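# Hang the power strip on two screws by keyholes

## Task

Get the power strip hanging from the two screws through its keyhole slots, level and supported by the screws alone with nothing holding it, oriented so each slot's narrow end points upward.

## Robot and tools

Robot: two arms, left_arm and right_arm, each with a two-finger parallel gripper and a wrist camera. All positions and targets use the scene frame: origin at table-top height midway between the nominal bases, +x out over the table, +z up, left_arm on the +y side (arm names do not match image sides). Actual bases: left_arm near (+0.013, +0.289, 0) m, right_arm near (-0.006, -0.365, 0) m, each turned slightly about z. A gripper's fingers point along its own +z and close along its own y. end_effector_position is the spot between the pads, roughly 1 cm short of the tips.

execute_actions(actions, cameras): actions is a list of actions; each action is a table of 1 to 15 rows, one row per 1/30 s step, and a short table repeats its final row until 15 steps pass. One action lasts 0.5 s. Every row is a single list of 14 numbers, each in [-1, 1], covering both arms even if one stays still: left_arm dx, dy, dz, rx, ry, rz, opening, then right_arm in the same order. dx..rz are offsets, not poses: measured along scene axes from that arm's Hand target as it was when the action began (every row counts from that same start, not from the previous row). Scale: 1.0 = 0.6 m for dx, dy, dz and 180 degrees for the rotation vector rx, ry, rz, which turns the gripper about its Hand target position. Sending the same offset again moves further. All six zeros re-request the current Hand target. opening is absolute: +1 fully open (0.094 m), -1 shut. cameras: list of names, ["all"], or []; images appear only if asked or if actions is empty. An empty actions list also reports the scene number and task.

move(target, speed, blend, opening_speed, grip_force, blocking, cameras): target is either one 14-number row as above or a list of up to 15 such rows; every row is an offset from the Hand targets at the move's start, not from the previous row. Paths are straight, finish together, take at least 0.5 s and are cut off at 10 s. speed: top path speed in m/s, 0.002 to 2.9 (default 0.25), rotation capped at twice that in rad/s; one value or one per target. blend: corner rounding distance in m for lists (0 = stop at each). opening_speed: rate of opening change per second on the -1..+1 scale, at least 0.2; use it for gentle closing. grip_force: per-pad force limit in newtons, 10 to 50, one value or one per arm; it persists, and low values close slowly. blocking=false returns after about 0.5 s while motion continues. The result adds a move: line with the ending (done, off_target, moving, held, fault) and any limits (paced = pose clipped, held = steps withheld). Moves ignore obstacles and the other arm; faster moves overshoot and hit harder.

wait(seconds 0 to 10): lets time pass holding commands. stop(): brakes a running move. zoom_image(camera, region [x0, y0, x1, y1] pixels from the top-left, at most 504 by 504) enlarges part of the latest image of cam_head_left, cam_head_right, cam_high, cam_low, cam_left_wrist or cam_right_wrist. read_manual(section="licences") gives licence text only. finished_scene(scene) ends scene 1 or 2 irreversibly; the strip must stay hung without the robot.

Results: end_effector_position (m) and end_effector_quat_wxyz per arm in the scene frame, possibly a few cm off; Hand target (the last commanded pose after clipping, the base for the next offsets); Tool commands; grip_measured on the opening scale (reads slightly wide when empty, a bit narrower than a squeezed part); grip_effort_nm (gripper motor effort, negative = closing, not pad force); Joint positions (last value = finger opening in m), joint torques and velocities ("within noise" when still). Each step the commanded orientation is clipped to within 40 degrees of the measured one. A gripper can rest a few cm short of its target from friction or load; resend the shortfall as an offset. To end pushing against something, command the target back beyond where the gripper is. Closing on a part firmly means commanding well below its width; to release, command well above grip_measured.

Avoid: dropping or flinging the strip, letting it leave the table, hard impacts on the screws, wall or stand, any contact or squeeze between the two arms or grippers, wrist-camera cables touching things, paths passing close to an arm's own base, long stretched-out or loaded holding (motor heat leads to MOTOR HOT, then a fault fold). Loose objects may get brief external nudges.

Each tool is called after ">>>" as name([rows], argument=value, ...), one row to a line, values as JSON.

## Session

>>> execute_actions(actions=[])

>>> zoom_image(camera="cam_head_left", region=[300, 60, 620, 340])

>>> zoom_image(camera="cam_head_right", region=[300, 60, 620, 340])

Scene clock: 0.00 s.
left_arm: end_effector_position=(+0.3614, +0.3792, +0.1850) grip_measured=+1.000 grip_effort_nm=n/a end_effector_quat_wxyz=(+0.585, +0.319, +0.743, -0.065) | right_arm: end_effector_position=(+0.0436, -0.1338, +0.1623) grip_measured=+1.000 grip_effort_nm=n/a end_effector_quat_wxyz=(+0.278, -0.524, +0.742, +0.312)
Joint positions: left_arm=[0.745 1.416 0.811 -0.167 1.115 1.015 0.094] | right_arm=[1.158 0.605 0.595 -0.714 -0.185 0.067 0.094]
Joint velocities: within noise
Joint torques (N m): no reading
Heat: left arm: 34 °C; right arm: 35 °C.
Hand target: left_arm +0.3606, +0.3771, +0.1893; +0.589, +0.321, +0.739, -0.070 | right_arm +0.0441, -0.1318, +0.1700; +0.287, -0.523, +0.737, +0.318
Tool commands: left_gripper/opening=+1.0 right_gripper/opening=+1.0
camera_calibration:
cam_left_wrist: T_world_to_cam=[[-0.526898, -0.787451, -0.319844, 0.554566], [-0.55605, 0.603981, -0.570978, 0.116965], [0.642797, -0.122998, -0.756098, 0.0608207], [0, 0, 0, 1]] pos_world=[0.318143, 0.37353, 0.290146]
cam_right_wrist: T_world_to_cam=[[0.94567, -0.23791, -0.221601, -0.0329117], [-0.289655, -0.926068, -0.241865, -0.0303852], [-0.147676, 0.292913, -0.944666, 0.304622], [0, 0, 0, 1]] pos_world=[0.0673075, -0.125196, 0.273123]

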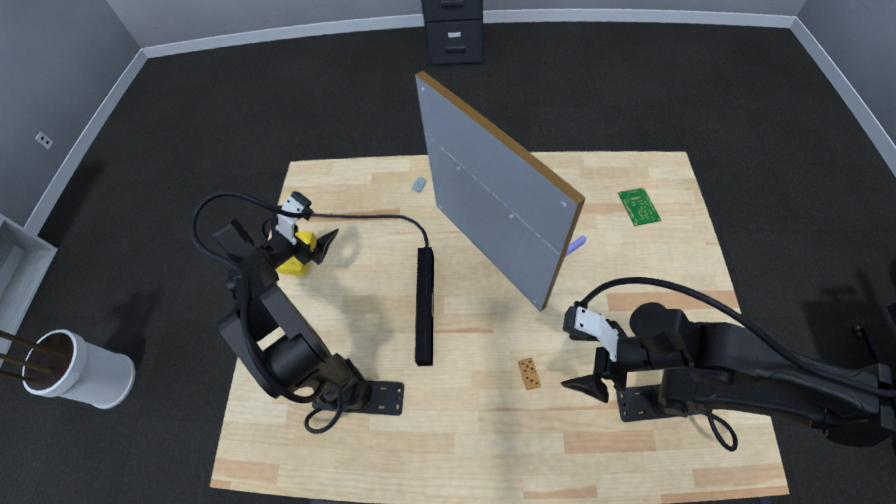

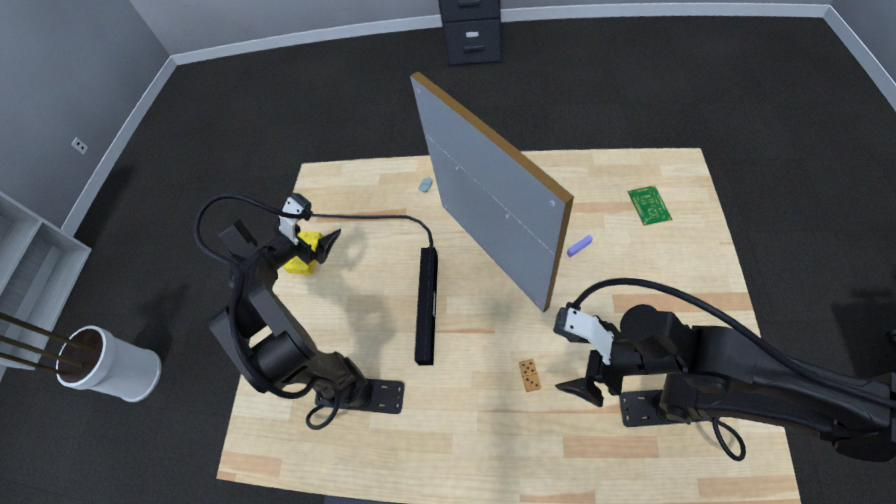

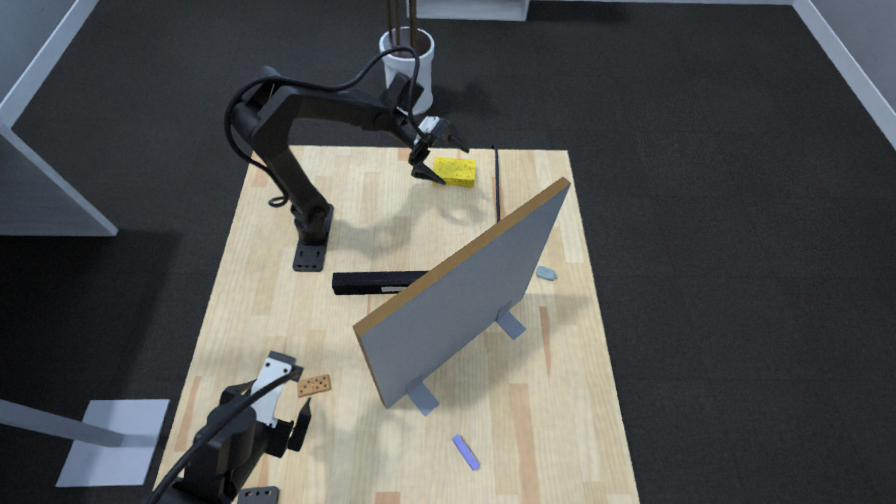

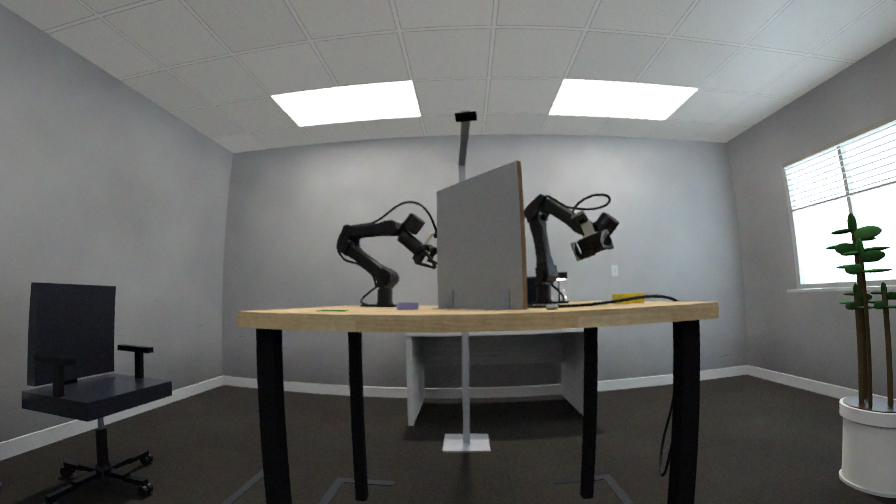

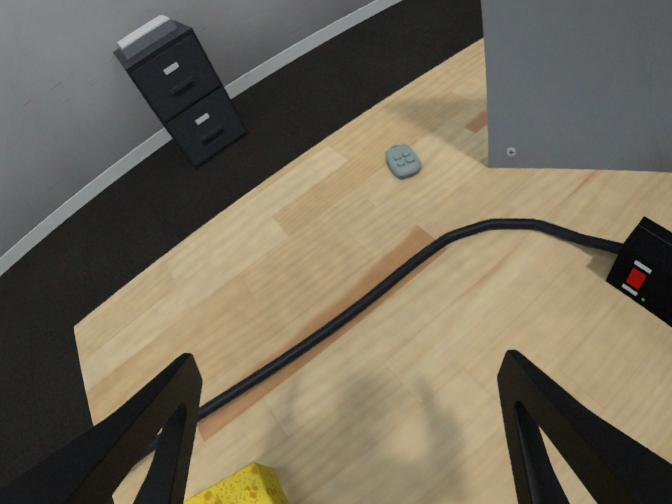

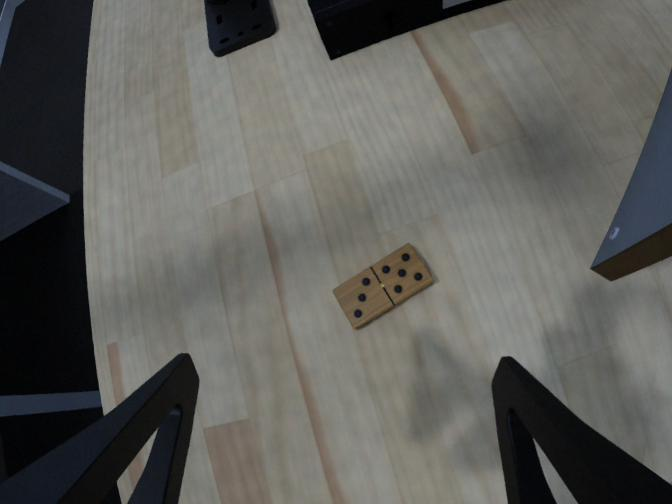

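Scaled by 1.575 from the camera's 896x504 image, which has a finer 1280x720 frame.

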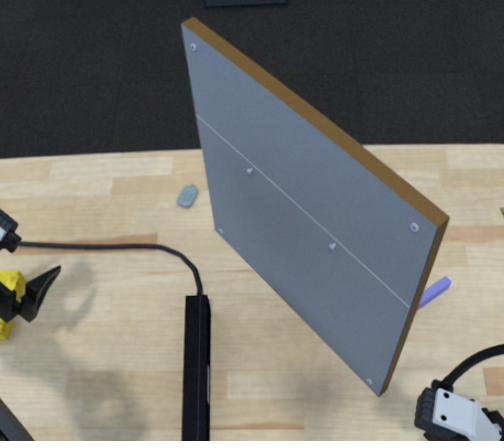

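Scaled by 1.575 from the camera's 896x504 image, which has a finer 1280x720 frame.

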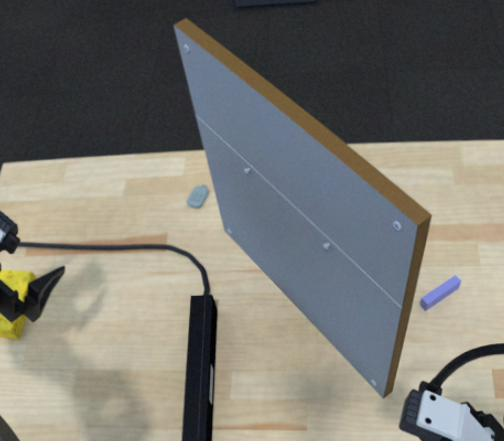

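>>> zoom_image(camera="cam_high", region=[320, 250, 440, 310])

>>> zoom_image(camera="cam_right_wrist", region=[280, 0, 560, 100])

>>> zoom_image(camera="cam_head_right", region=[390, 230, 460, 370])

Scaled by 4.200 from the camera's 896x504 image, which has a finer 1280x720 frame.

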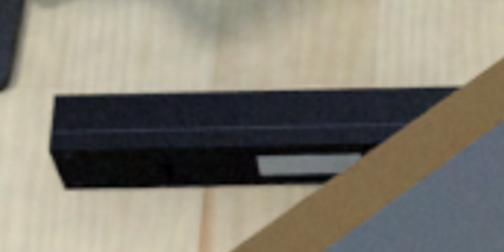

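Scaled by 1.800 from the camera's 672x504 image, which has a finer 960x720 frame.

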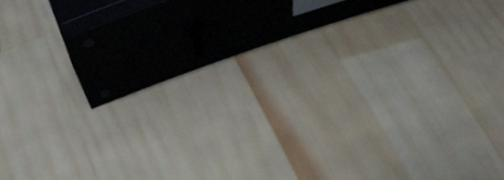

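Scaled by 3.600 from the camera's 896x504 image, which has a finer 1280x720 frame.

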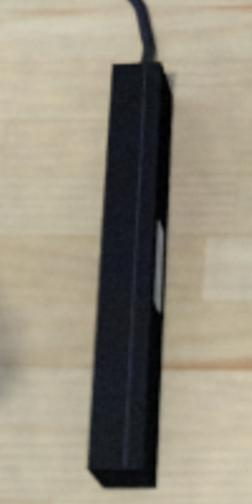

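>>> move(target=[-0.243, -0.367, -0.02, 0.0429, 0.4128, 0.2323, 1, 0, 0, 0, 0, 0, 0, 1], speed=0.25, cameras=["cam_head_left","cam_left_wrist"])

Scene clock: 127.67 s.
left_arm: end_effector_position=(+0.2124, +0.1602, +0.1718) grip_measured=+1.000 grip_effort_nm=0.01 end_effector_quat_wxyz=(-0.004, -0.013, +1.000, +0.003) | right_arm: end_effector_position=(+0.0436, -0.1338, +0.1623) grip_measured=+1.000 grip_effort_nm=0.01 end_effector_quat_wxyz=(+0.278, -0.524, +0.742, +0.312)
Joint positions: left_arm=[-0.549 1.462 1.386 -1.505 0 -0.604 0.094] | right_arm=[1.158 0.605 0.595 -0.714 -0.185 0.067 0.094]
Joint torques (N m): left_arm=[-0.29 -3.67 8.5 0.05 0.03 -0.1] | right_arm=[0.05 0.01 8.46 1.3 -0.07 -0.01]
Heat: left arm: 36 °C; right arm: 36 °C.
Hand target: left_arm +0.2149, +0.1568, +0.1773; +0.000, -0.015, +1.000, +0.000 | right_arm +0.0441, -0.1318, +0.1700; +0.287, -0.523, +0.737, +0.318
Off the commanded pose: left_arm 0.007 m, 1 deg | right_arm 0.008 m, 1 deg.
move: done
camera_calibration:
cam_left_wrist: T_world_to_cam=[[-0.00952791, -0.999257, -0.0373451, 0.174803], [-0.81765, -0.0137137, 0.575552, 0.116441], [-0.575637, 0.036019, -0.816912, 0.363416], [0, 0, 0, 1]] pos_world=[0.306069, 0.16318, 0.236389]
Images, in order (width x height): cam_head_left 896x504, cam_left_wrist 672x504.

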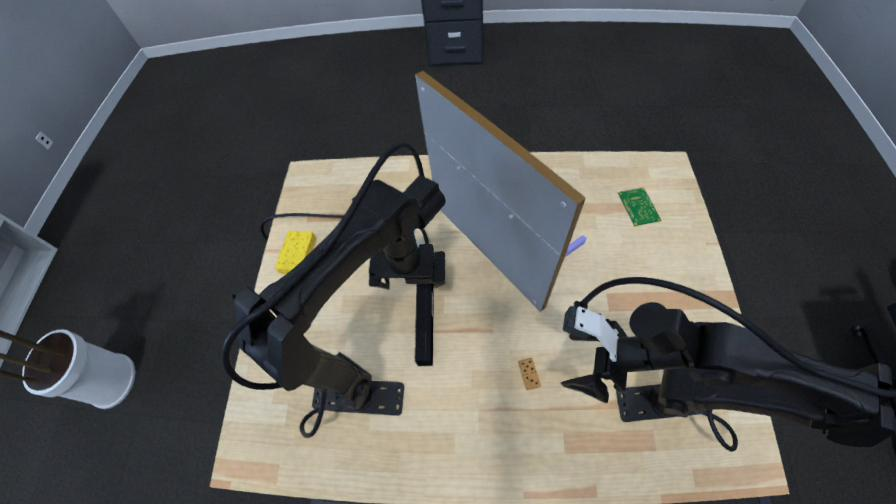

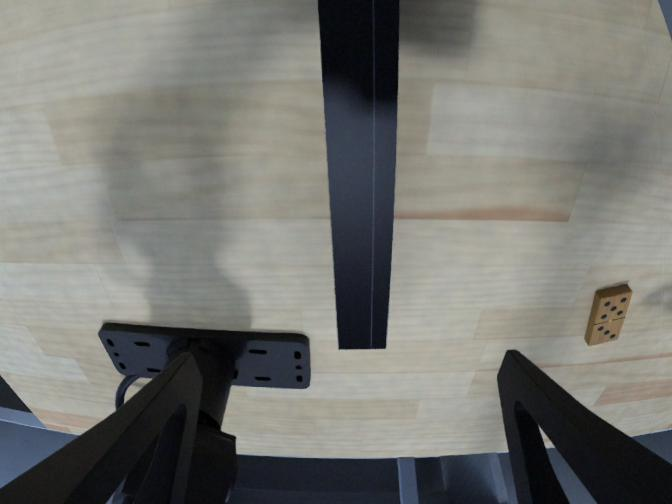

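>>> move([
  [0.022, -0.006, -0.245, 0, 0, 0, 1, 0, 0, 0, 0, 0, 0, 1],
  [0.022, -0.006, -0.24, 0, 0, 0, -0.6, 0, 0, 0, 0, 0, 0, 1],
  [0.022, -0.006, 0.15, 0, 0, 0, -0.6, 0, 0, 0, 0, 0, 0, 1],
], speed=[0.18, 0.1, 0.2], opening_speed=1.2, cameras=["cam_high","cam_head_left","cam_left_wrist"])

>>> zoom_image(camera="cam_high", region=[300, 180, 500, 320])

Scene clock: 142.20 s.
left_arm: end_effector_position=(+0.2201, +0.1579, +0.2541) grip_measured=-0.293 grip_effort_nm=-1.02 end_effector_quat_wxyz=(+0.093, -0.023, +0.993, -0.063) | right_arm: end_effector_position=(+0.0436, -0.1338, +0.1623) grip_measured=+1.000 grip_effort_nm=0.01 end_effector_quat_wxyz=(+0.278, -0.524, +0.742, +0.312)
Joint positions: left_arm=[-0.54 1.373 1.633 -1.606 0 -0.615 0.033] | right_arm=[1.158 0.605 0.595 -0.714 -0.185 0.067 0.094]
Joint torques (N m): left_arm=[0.34 -3.9 8.24 0.92 0.03 0.14] | right_arm=[0.03 0.01 8.46 1.3 -0.07 0]
Heat: left arm: 36 °C; right arm: 36 °C.
Hand target: left_arm +0.2281, +0.1532, +0.2673; -0.001, -0.015, +1.000, +0.000 | right_arm +0.0441, -0.1318, +0.1700; +0.287, -0.523, +0.737, +0.318
Off the commanded pose: left_arm 0.016 m, 13 deg | right_arm 0.008 m, 1 deg.
joint read past its limit (left arm) — joint 4 (wrist pitch), lower limit.
joint sent to its limit (left arm) — joint 4 (wrist pitch), lower limit. The joint targets are off in orientation, not in position.
move: off_target (left_arm)
camera_calibration:
cam_left_wrist: T_world_to_cam=[[0.00535056, -0.995828, 0.0910902, 0.139191], [-0.914539, 0.0319706, 0.403233, 0.133224], [-0.404463, -0.0854631, -0.910553, 0.440489], [0, 0, 0, 1]] pos_world=[0.299255, 0.171997, 0.334689]
Images, in order (width x height): cam_head_left 896x504, cam_high 896x504, cam_left_wrist 672x504.

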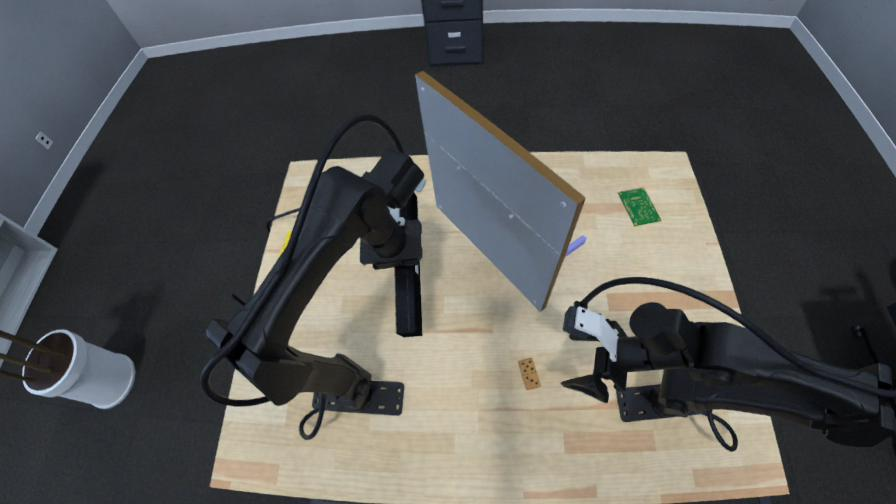

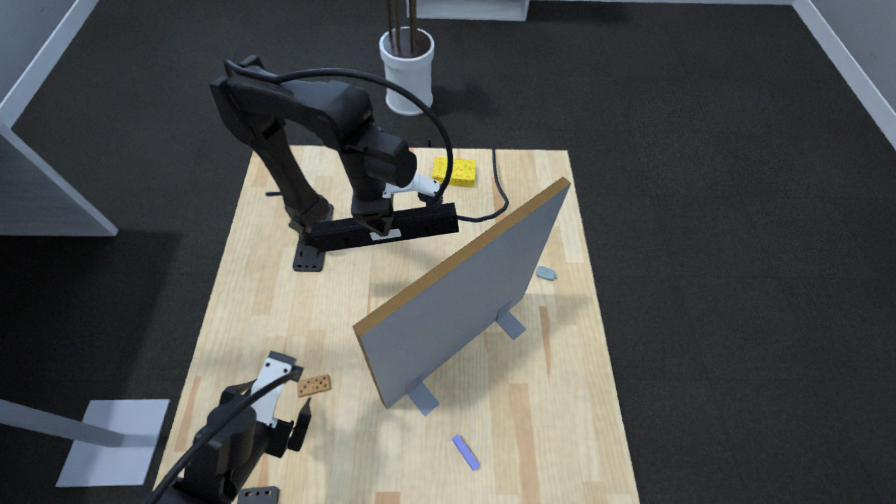

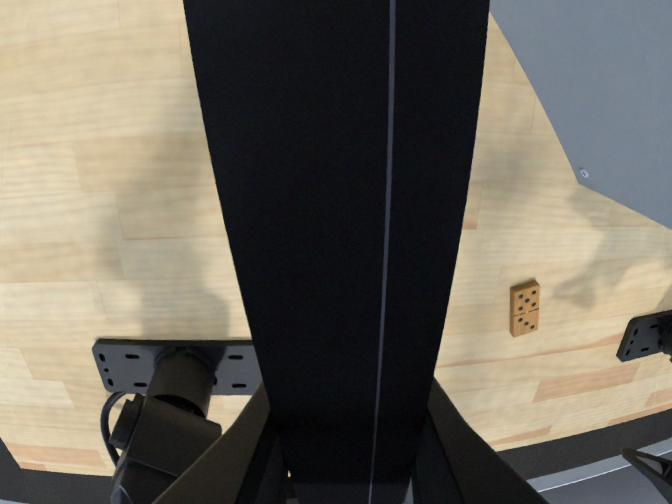

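Scaled by 2.520 from the camera's 896x504 image, which has a finer 1280x720 frame.

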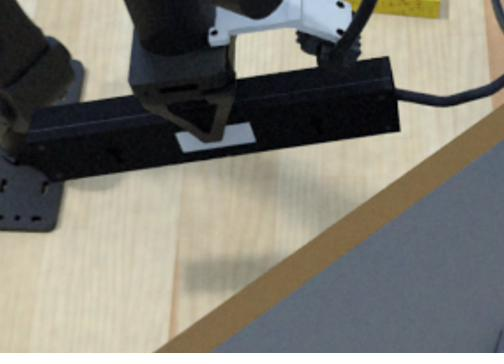

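>>> zoom_image(camera="cam_high", region=[320, 210, 380, 270])

>>> zoom_image(camera="cam_high", region=[400, 200, 460, 260])

Scaled by 8.400 from the camera's 896x504 image, which has a finer 1280x720 frame.

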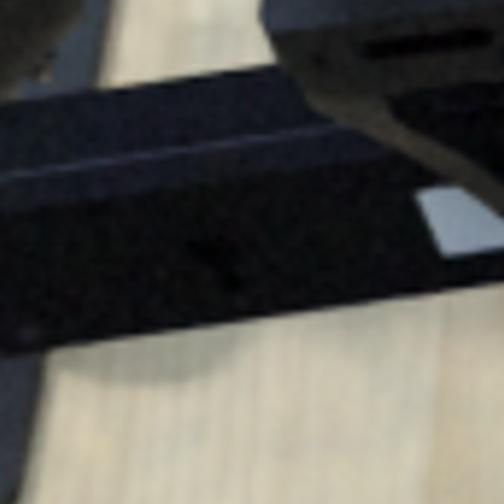

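Scaled by 8.400 from the camera's 896x504 image, which has a finer 1280x720 frame.

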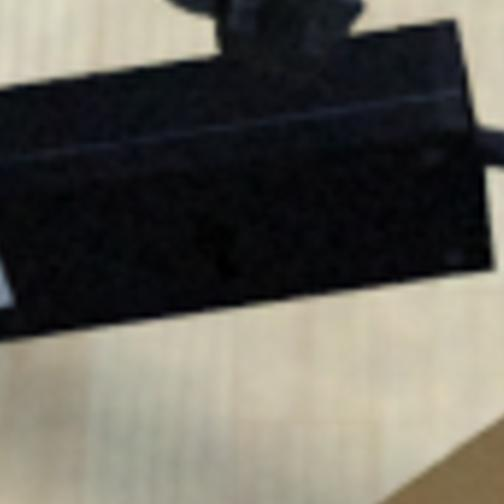

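>>> move(target=[0.17, 0.261, -0.212, 0.348, -0.121, -0.206, -0.6, 0, 0, 0, 0, 0, 0, 1], speed=0.25, cameras=["cam_high","cam_head_left","cam_low","cam_left_wrist"])

>>> zoom_image(camera="cam_low", region=[480, 180, 680, 340])

>>> zoom_image(camera="cam_high", region=[320, 120, 520, 280])

Scene clock: 189.33 s.
left_arm: end_effector_position=(+0.3259, +0.3047, +0.1224) grip_measured=-0.293 grip_effort_nm=-1.02 end_effector_quat_wxyz=(+0.152, +0.321, +0.798, +0.487) | right_arm: end_effector_position=(+0.0436, -0.1338, +0.1623) grip_measured=+1.000 grip_effort_nm=0.01 end_effector_quat_wxyz=(+0.278, -0.524, +0.742, +0.312)
Joint positions: left_arm=[-0.441 1.432 0.76 -0.524 -1.029 0.51 0.033] | right_arm=[1.158 0.605 0.595 -0.714 -0.185 0.067 0.094]
Joint torques (N m): left_arm=[0.5 -6.76 5.29 1.27 -0.96 -0.06] | right_arm=[0.03 0.01 8.44 1.29 -0.07 0]
Heat: left arm: 35 °C; right arm: 36 °C.
Hand target: left_arm +0.3301, +0.3098, +0.1401; +0.184, +0.288, +0.792, +0.505 | right_arm +0.0441, -0.1318, +0.1700; +0.287, -0.523, +0.737, +0.318
Off the commanded pose: left_arm 0.019 m, 6 deg | right_arm 0.008 m, 1 deg.
move: off_target (left_arm)
camera_calibration:
cam_left_wrist: T_world_to_cam=[[-0.373765, -0.274444, -0.885991, 0.320264], [-0.926225, 0.160966, 0.340877, 0.250617], [0.0490627, 0.948035, -0.31436, -0.159791], [0, 0, 0, 1]] pos_world=[0.359671, 0.199041, 0.148089]
Images, in order (width x height): cam_head_left 896x504, cam_high 896x504, cam_low 896x504, cam_left_wrist 672x504.

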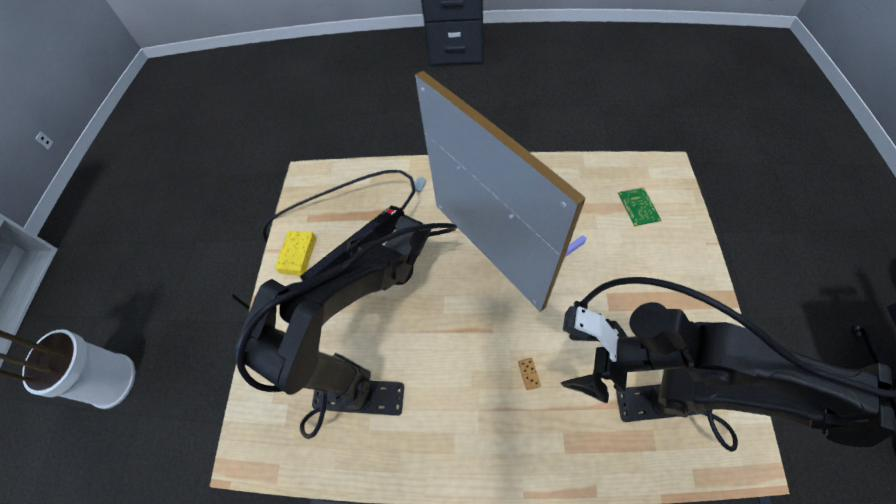

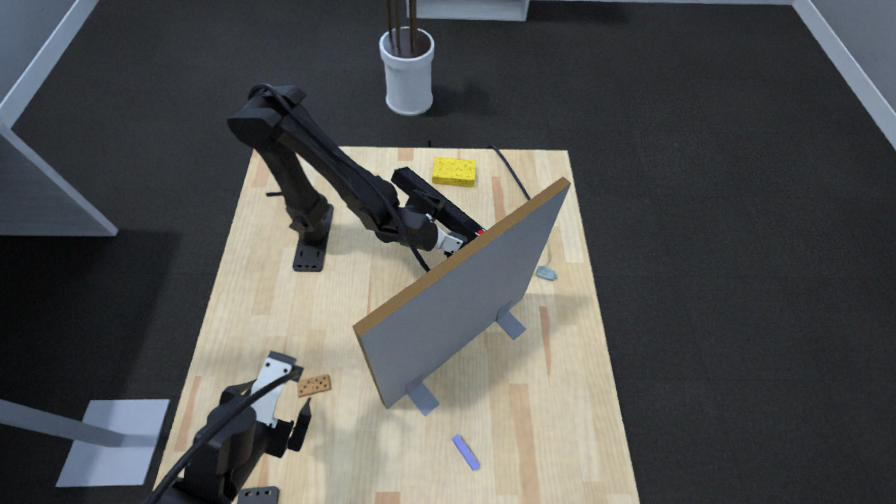

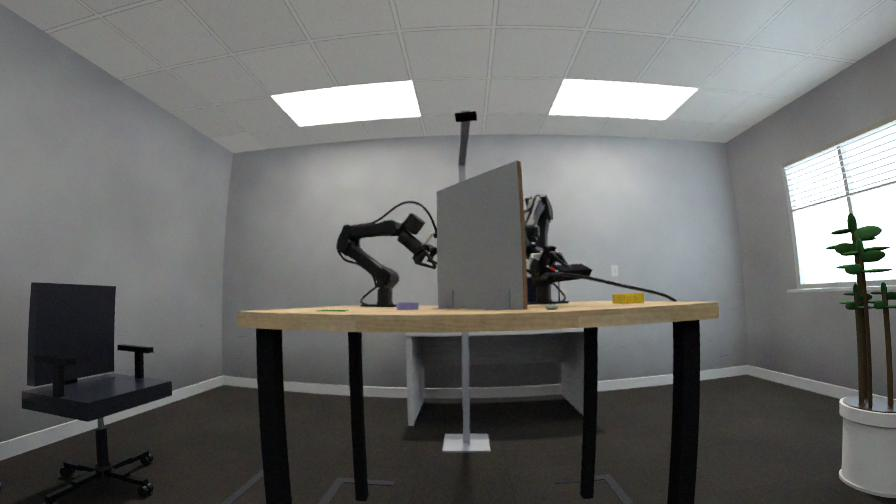

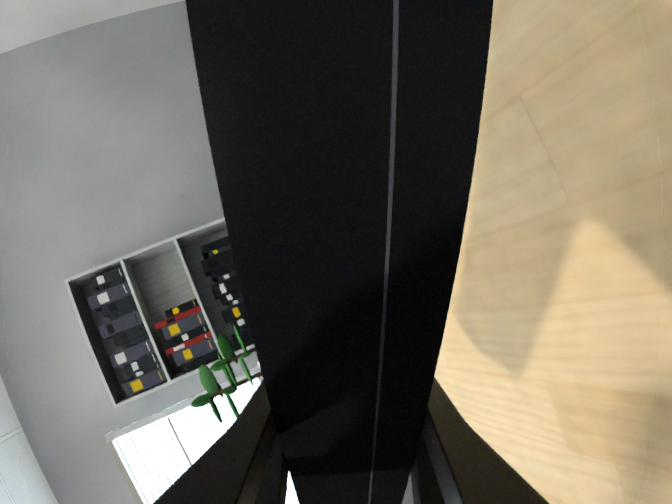

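Scaled by 2.520 from the camera's 896x504 image, which has a finer 1280x720 frame.

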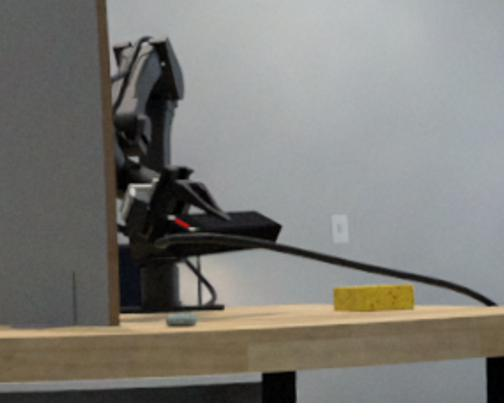

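Scaled by 2.520 from the camera's 896x504 image, which has a finer 1280x720 frame.

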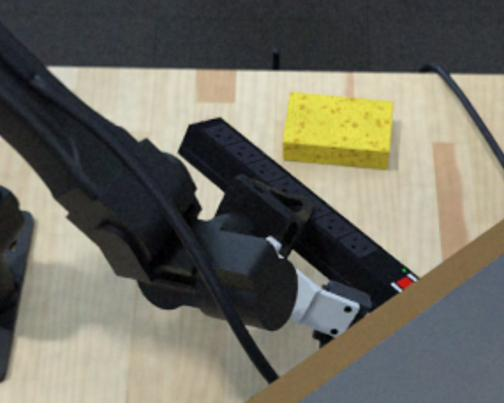

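>>> move([
  [0, 0, -0.12, 0.0027, -0.0313, 0, -0.6, 0, 0, 0, 0, 0, 0, 1],
  [0, 0, -0.165, 0.0027, -0.0313, 0, -0.6, 0, 0, 0, 0, 0, 0, 1],
], speed=[0.15, 0.05], blend=[0.01, 0], cameras=["cam_high","cam_low"])

>>> zoom_image(camera="cam_low", region=[480, 220, 680, 340])

Scene clock: 204.57 s.
left_arm: end_effector_position=(+0.3260, +0.3111, +0.0364) grip_measured=-0.293 grip_effort_nm=-1.02 end_effector_quat_wxyz=(+0.196, +0.287, +0.783, +0.516) | right_arm: end_effector_position=(+0.0436, -0.1338, +0.1623) grip_measured=+1.000 grip_effort_nm=0.01 end_effector_quat_wxyz=(+0.278, -0.524, +0.742, +0.312)
Joint positions: left_arm=[-0.444 1.714 0.477 0.179 -1.106 0.55 0.033] | right_arm=[1.158 0.605 0.595 -0.714 -0.185 0.067 0.094]
Joint torques (N m): left_arm=[-0.54 -4.23 3.45 1.65 -0.68 -0.12] | right_arm=[0.03 0.01 8.44 1.29 -0.07 -0.01]
Heat: left arm: 35 °C; right arm: 36 °C.
Hand target: left_arm +0.3301, +0.3098, +0.0410; +0.221, +0.264, +0.780, +0.522 | right_arm +0.0441, -0.1318, +0.1700; +0.287, -0.523, +0.737, +0.318
Off the commanded pose: left_arm 0.006 m, 4 deg | right_arm 0.008 m, 1 deg.
move: off_target (left_arm)
Images, in order (width x height): cam_high 896x504, cam_low 896x504.

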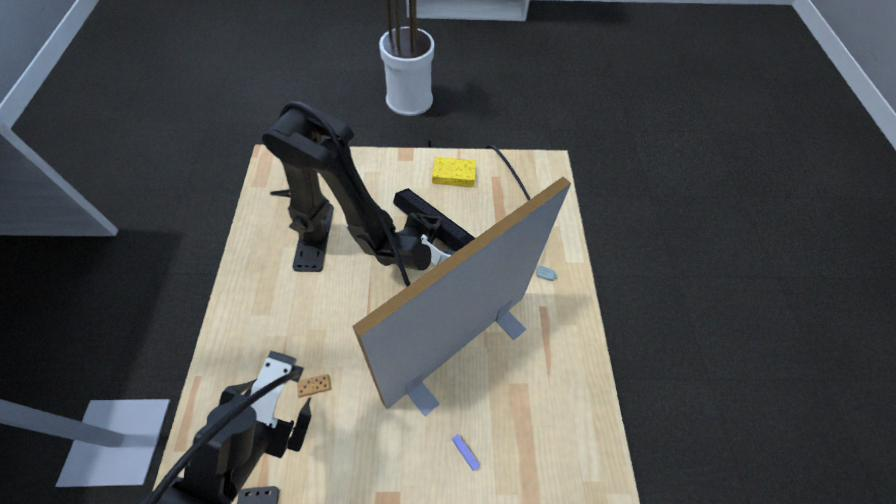

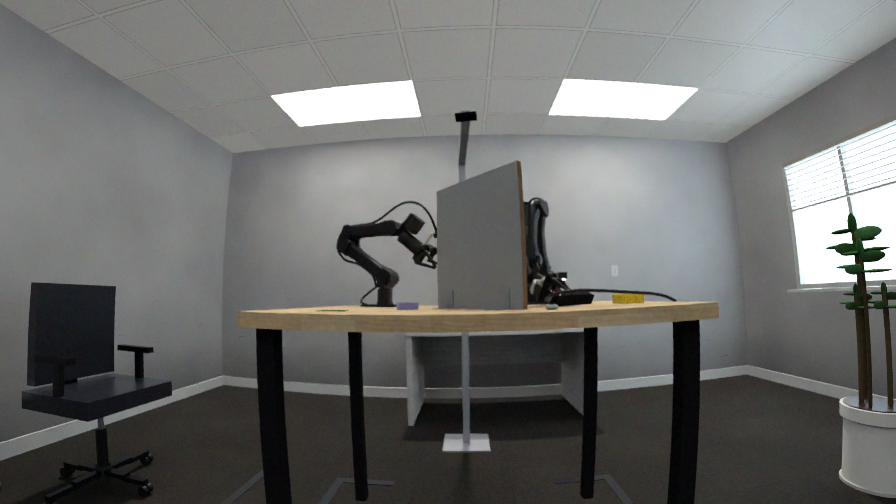

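Scaled by 2.520 from the camera's 896x504 image, which has a finer 1280x720 frame.

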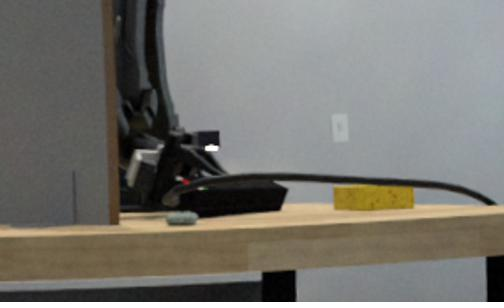

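>>> move([
  [0, 0, -0.012, 0, 0, 0, -0.6, 0, 0, 0, 0, 0, 0, 1],
], speed=0.05, cameras=["cam_low"])

>>> zoom_image(camera="cam_low", region=[480, 250, 620, 330])

Scene clock: 209.13 s.
left_arm: end_effector_position=(+0.3270, +0.3127, +0.0346) grip_measured=-0.293 grip_effort_nm=-1.02 end_effector_quat_wxyz=(+0.196, +0.283, +0.777, +0.527) | right_arm: end_effector_position=(+0.0436, -0.1338, +0.1623) grip_measured=+1.000 grip_effort_nm=0.01 end_effector_quat_wxyz=(+0.278, -0.524, +0.742, +0.312)
Joint positions: left_arm=[-0.444 1.746 0.472 0.228 -1.131 0.563 0.033] | right_arm=[1.158 0.605 0.595 -0.714 -0.185 0.067 0.094]
Joint torques (N m): left_arm=[-0.43 -4.04 2.82 1.53 -0.45 -0.22] | right_arm=[0.03 0.01 8.46 1.3 -0.06 -0.01]
Heat: left arm: 35 °C; right arm: 36 °C.
Hand target: left_arm +0.3301, +0.3098, +0.0338; +0.221, +0.264, +0.780, +0.522 | right_arm +0.0441, -0.1318, +0.1700; +0.287, -0.523, +0.737, +0.318
Off the commanded pose: left_arm 0.004 m, 4 deg | right_arm 0.008 m, 1 deg.
move: off_target (left_arm)
Images, in order (width x height): cam_low 896x504.

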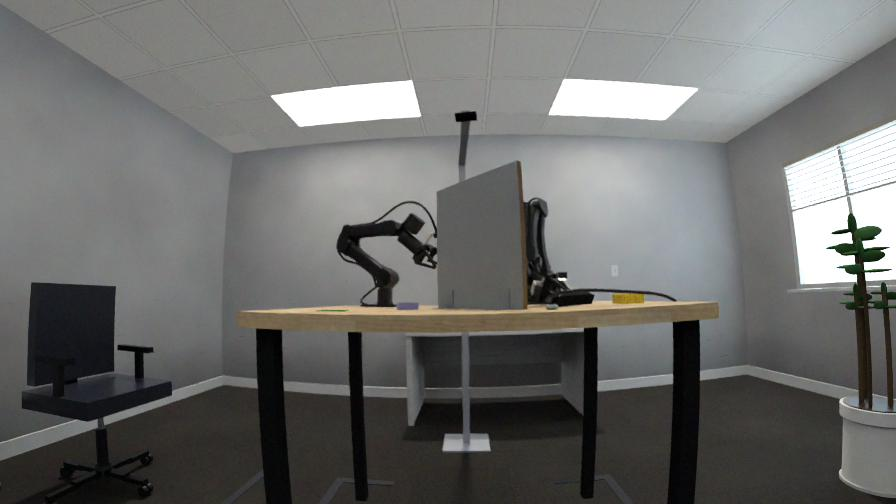

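Scaled by 3.600 from the camera's 896x504 image, which has a finer 1280x720 frame.

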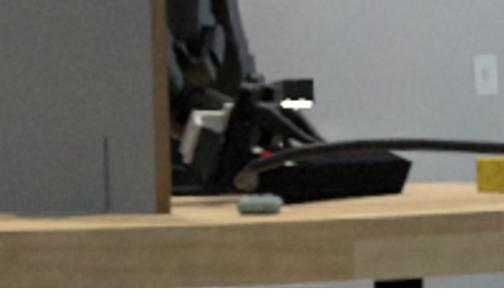

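>>> move([
  [0, 0, 0.003, 0, 0, 0, 0.02, 0, 0, 0, 0, 0, 0, 1],
  [-0.13, -0.153, 0.09, 0, 0, 0, 0.02, 0, 0, 0, 0, 0, 0, 1],
], speed=[0.05, 0.12], opening_speed=0.4, cameras=["cam_low","cam_head_left","cam_high"])

>>> zoom_image(camera="cam_high", region=[320, 120, 520, 280])

Scene clock: 221.63 s.
left_arm: end_effector_position=(+0.2479, +0.2235, +0.0860) grip_measured=+0.018 grip_effort_nm=0.11 end_effector_quat_wxyz=(+0.210, +0.270, +0.781, +0.522) | right_arm: end_effector_position=(+0.0436, -0.1338, +0.1623) grip_measured=+1.000 grip_effort_nm=0.01 end_effector_quat_wxyz=(+0.278, -0.524, +0.742, +0.312)
Joint positions: left_arm=[-0.971 1.802 0.841 -1.227 -1.106 -0.721 0.048] | right_arm=[1.158 0.605 0.595 -0.714 -0.185 0.067 0.094]
Joint torques (N m): left_arm=[-0.23 -4.21 5.33 -0.9 -0.52 -0.18] | right_arm=[0.05 0.02 8.46 1.29 -0.07 0]
Heat: left arm: 35 °C; right arm: 36 °C.
Hand target: left_arm +0.2521, +0.2179, +0.0878; +0.221, +0.264, +0.780, +0.522 | right_arm +0.0441, -0.1318, +0.1700; +0.287, -0.523, +0.737, +0.318
Off the commanded pose: left_arm 0.007 m, 1 deg | right_arm 0.008 m, 1 deg.
move: done
Images, in order (width x height): cam_head_left 896x504, cam_high 896x504, cam_low 896x504.

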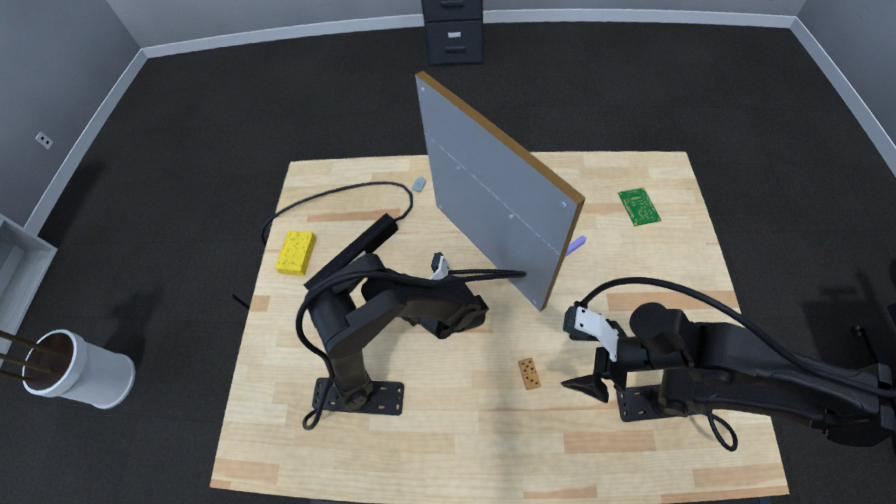

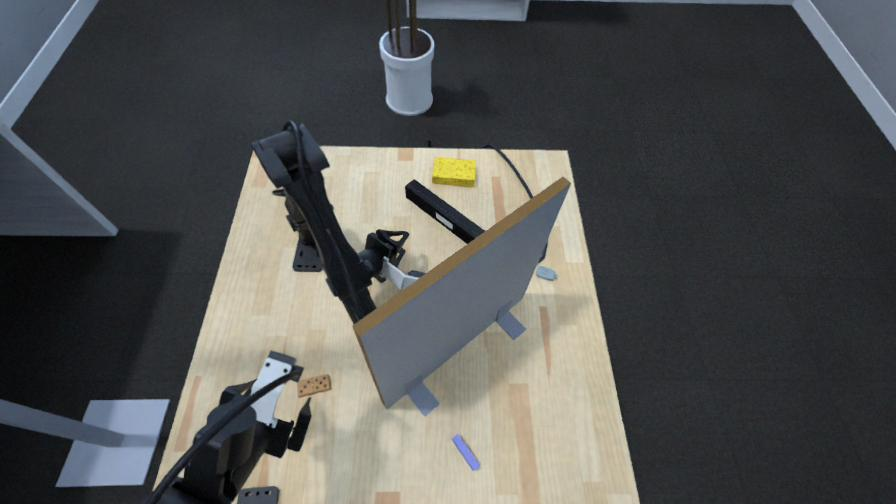

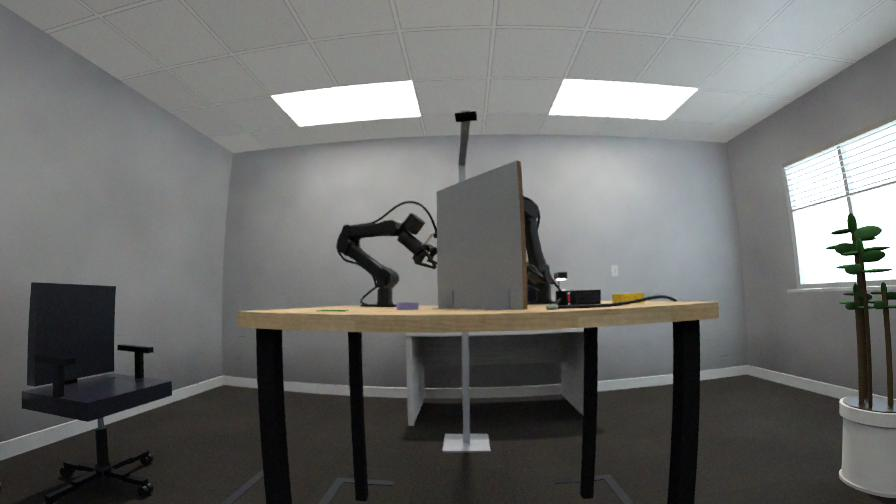

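Scaled by 2.520 from the camera's 896x504 image, which has a finer 1280x720 frame.

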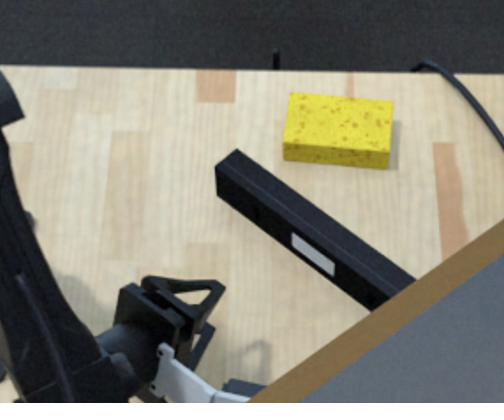

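>>> move([
  [-0.02, -0.03, 0.16, -0.2, 0, 0.2, 1, 0, 0, 0, 0, 0, 0, 1],
  [0.23, 0.287, 0.137, -0.4165, -0.004, 0.4064, 1, 0, 0, 0, 0, 0, 0, 1],
], speed=0.3, blend=[0.03, 0], cameras=["cam_head_left","cam_left_wrist","cam_high"])

Scene clock: 265.47 s.
left_arm: end_effector_position=(+0.3861, +0.3910, +0.1686) grip_measured=+0.998 grip_effort_nm=0.10 end_effector_quat_wxyz=(+0.010, -0.405, +0.914, -0.001) | right_arm: end_effector_position=(+0.0436, -0.1338, +0.1623) grip_measured=+1.000 grip_effort_nm=0.01 end_effector_quat_wxyz=(+0.278, -0.524, +0.742, +0.312)
Joint positions: left_arm=[0.292 2.034 2.052 -1.568 -0.002 -0.57 0.094] | right_arm=[1.158 0.605 0.595 -0.714 -0.185 0.067 0.094]
Joint torques (N m): left_arm=[-0.25 -7.65 8.21 0.11 0.05 0.06] | right_arm=[0.03 0.02 8.44 1.29 -0.07 0]
Heat: left arm: 34 °C; right arm: 36 °C.
Hand target: left_arm +0.3901, +0.3902, +0.1701; +0.000, -0.399, +0.917, +0.000 | right_arm +0.0441, -0.1318, +0.1700; +0.287, -0.523, +0.737, +0.318
Off the commanded pose: left_arm 0.004 m, 1 deg | right_arm 0.008 m, 1 deg.
joint sent to its limit (left arm) — joint 4 (wrist pitch), lower limit. The joint targets still meet the commanded pose.
move: done
camera_calibration:
cam_left_wrist: T_world_to_cam=[[0.71638, -0.697342, -0.0226641, 0.00617687], [-0.571927, -0.605526, 0.553388, 0.403785], [-0.399624, -0.383474, -0.832615, 0.55122], [0, 0, 0, 1]] pos_world=[0.446791, 0.460188, 0.235644]
Images, in order (width x height): cam_head_left 896x504, cam_high 896x504, cam_left_wrist 672x504.

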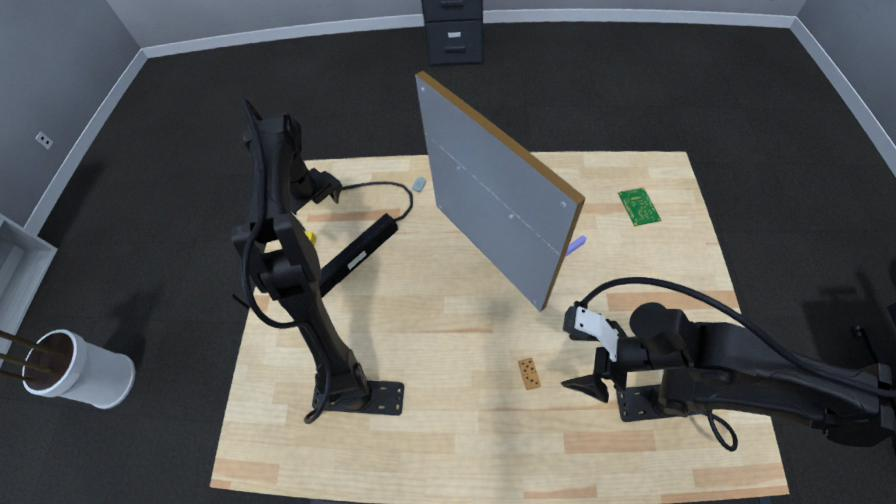

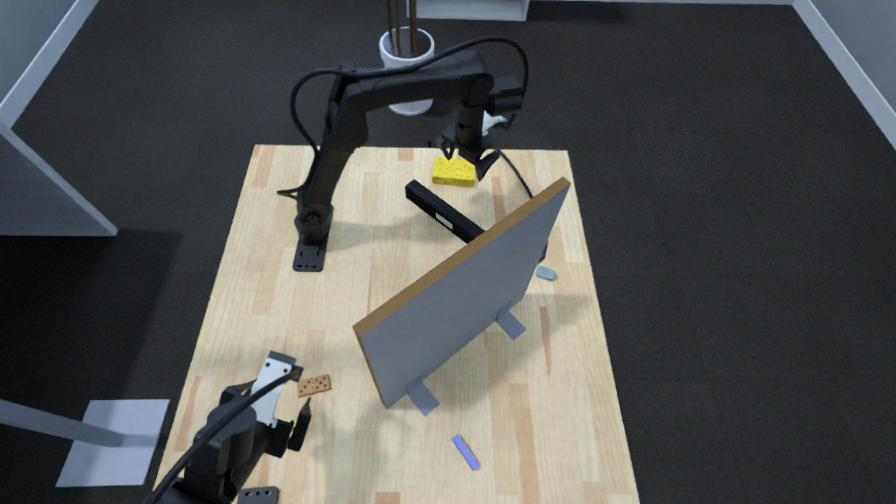

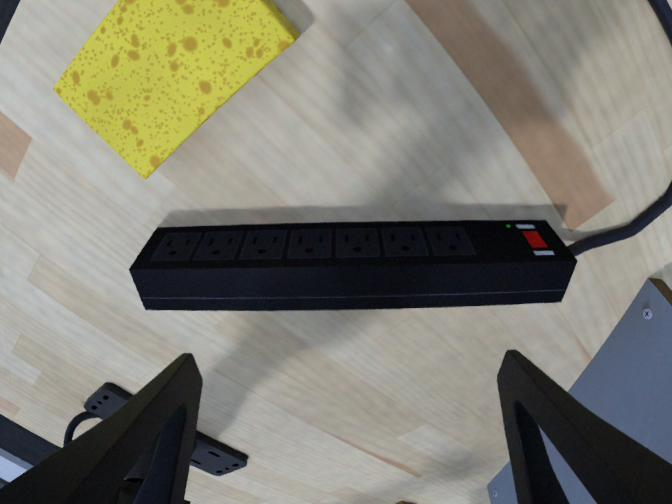

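>>> move(target=[-0.01, -0.016, -0.207, 0, 0, 0, 1, 0, 0, 0, 0, 0, 0, 1], speed=0.15, cameras=["cam_left_wrist"])

Scene clock: 284.67 s.
left_arm: end_effector_position=(+0.3828, +0.3828, +0.0482) grip_measured=+0.998 grip_effort_nm=0.10 end_effector_quat_wxyz=(-0.004, -0.398, +0.917, +0.001) | right_arm: end_effector_position=(+0.0436, -0.1338, +0.1623) grip_measured=+1.000 grip_effort_nm=0.01 end_effector_quat_wxyz=(+0.278, -0.524, +0.742, +0.312)
Joint positions: left_arm=[0.274 2.034 1.57 -1.116 0 -0.573 0.094] | right_arm=[1.158 0.605 0.595 -0.714 -0.185 0.067 0.094]
Joint torques (N m): left_arm=[-0.5 -9.02 4.45 0.3 -0.01 -0.05] | right_arm=[0.03 -0.01 8.44 1.29 -0.06 0]
Heat: left arm: 35 °C; right arm: 36 °C.
Hand target: left_arm +0.3841, +0.3805, +0.0459; +0.000, -0.399, +0.917, +0.000 | right_arm +0.0441, -0.1318, +0.1700; +0.287, -0.523, +0.737, +0.318
Off the commanded pose: left_arm 0.003 m, 1 deg | right_arm 0.008 m, 1 deg.
move: done
camera_calibration:
cam_left_wrist: T_world_to_cam=[[0.704853, -0.708438, -0.036024, 0.00946059], [-0.565289, -0.591657, 0.574796, 0.454671], [-0.428521, -0.384783, -0.817503, 0.457355], [0, 0, 0, 1]] pos_world=[0.446339, 0.451694, 0.112886]
Images, in order (width x height): cam_left_wrist 672x504.

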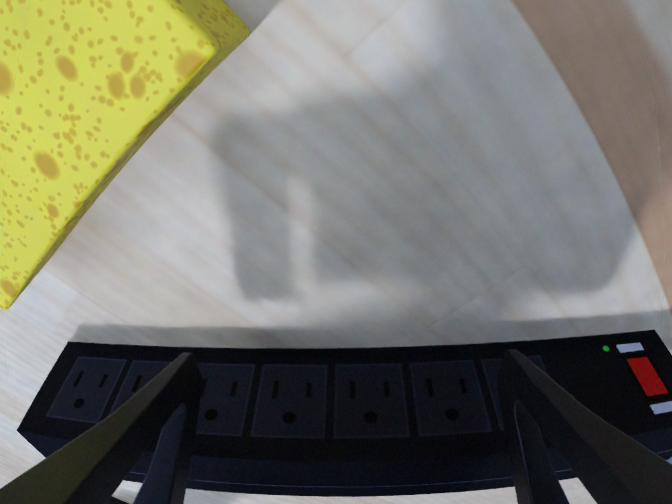

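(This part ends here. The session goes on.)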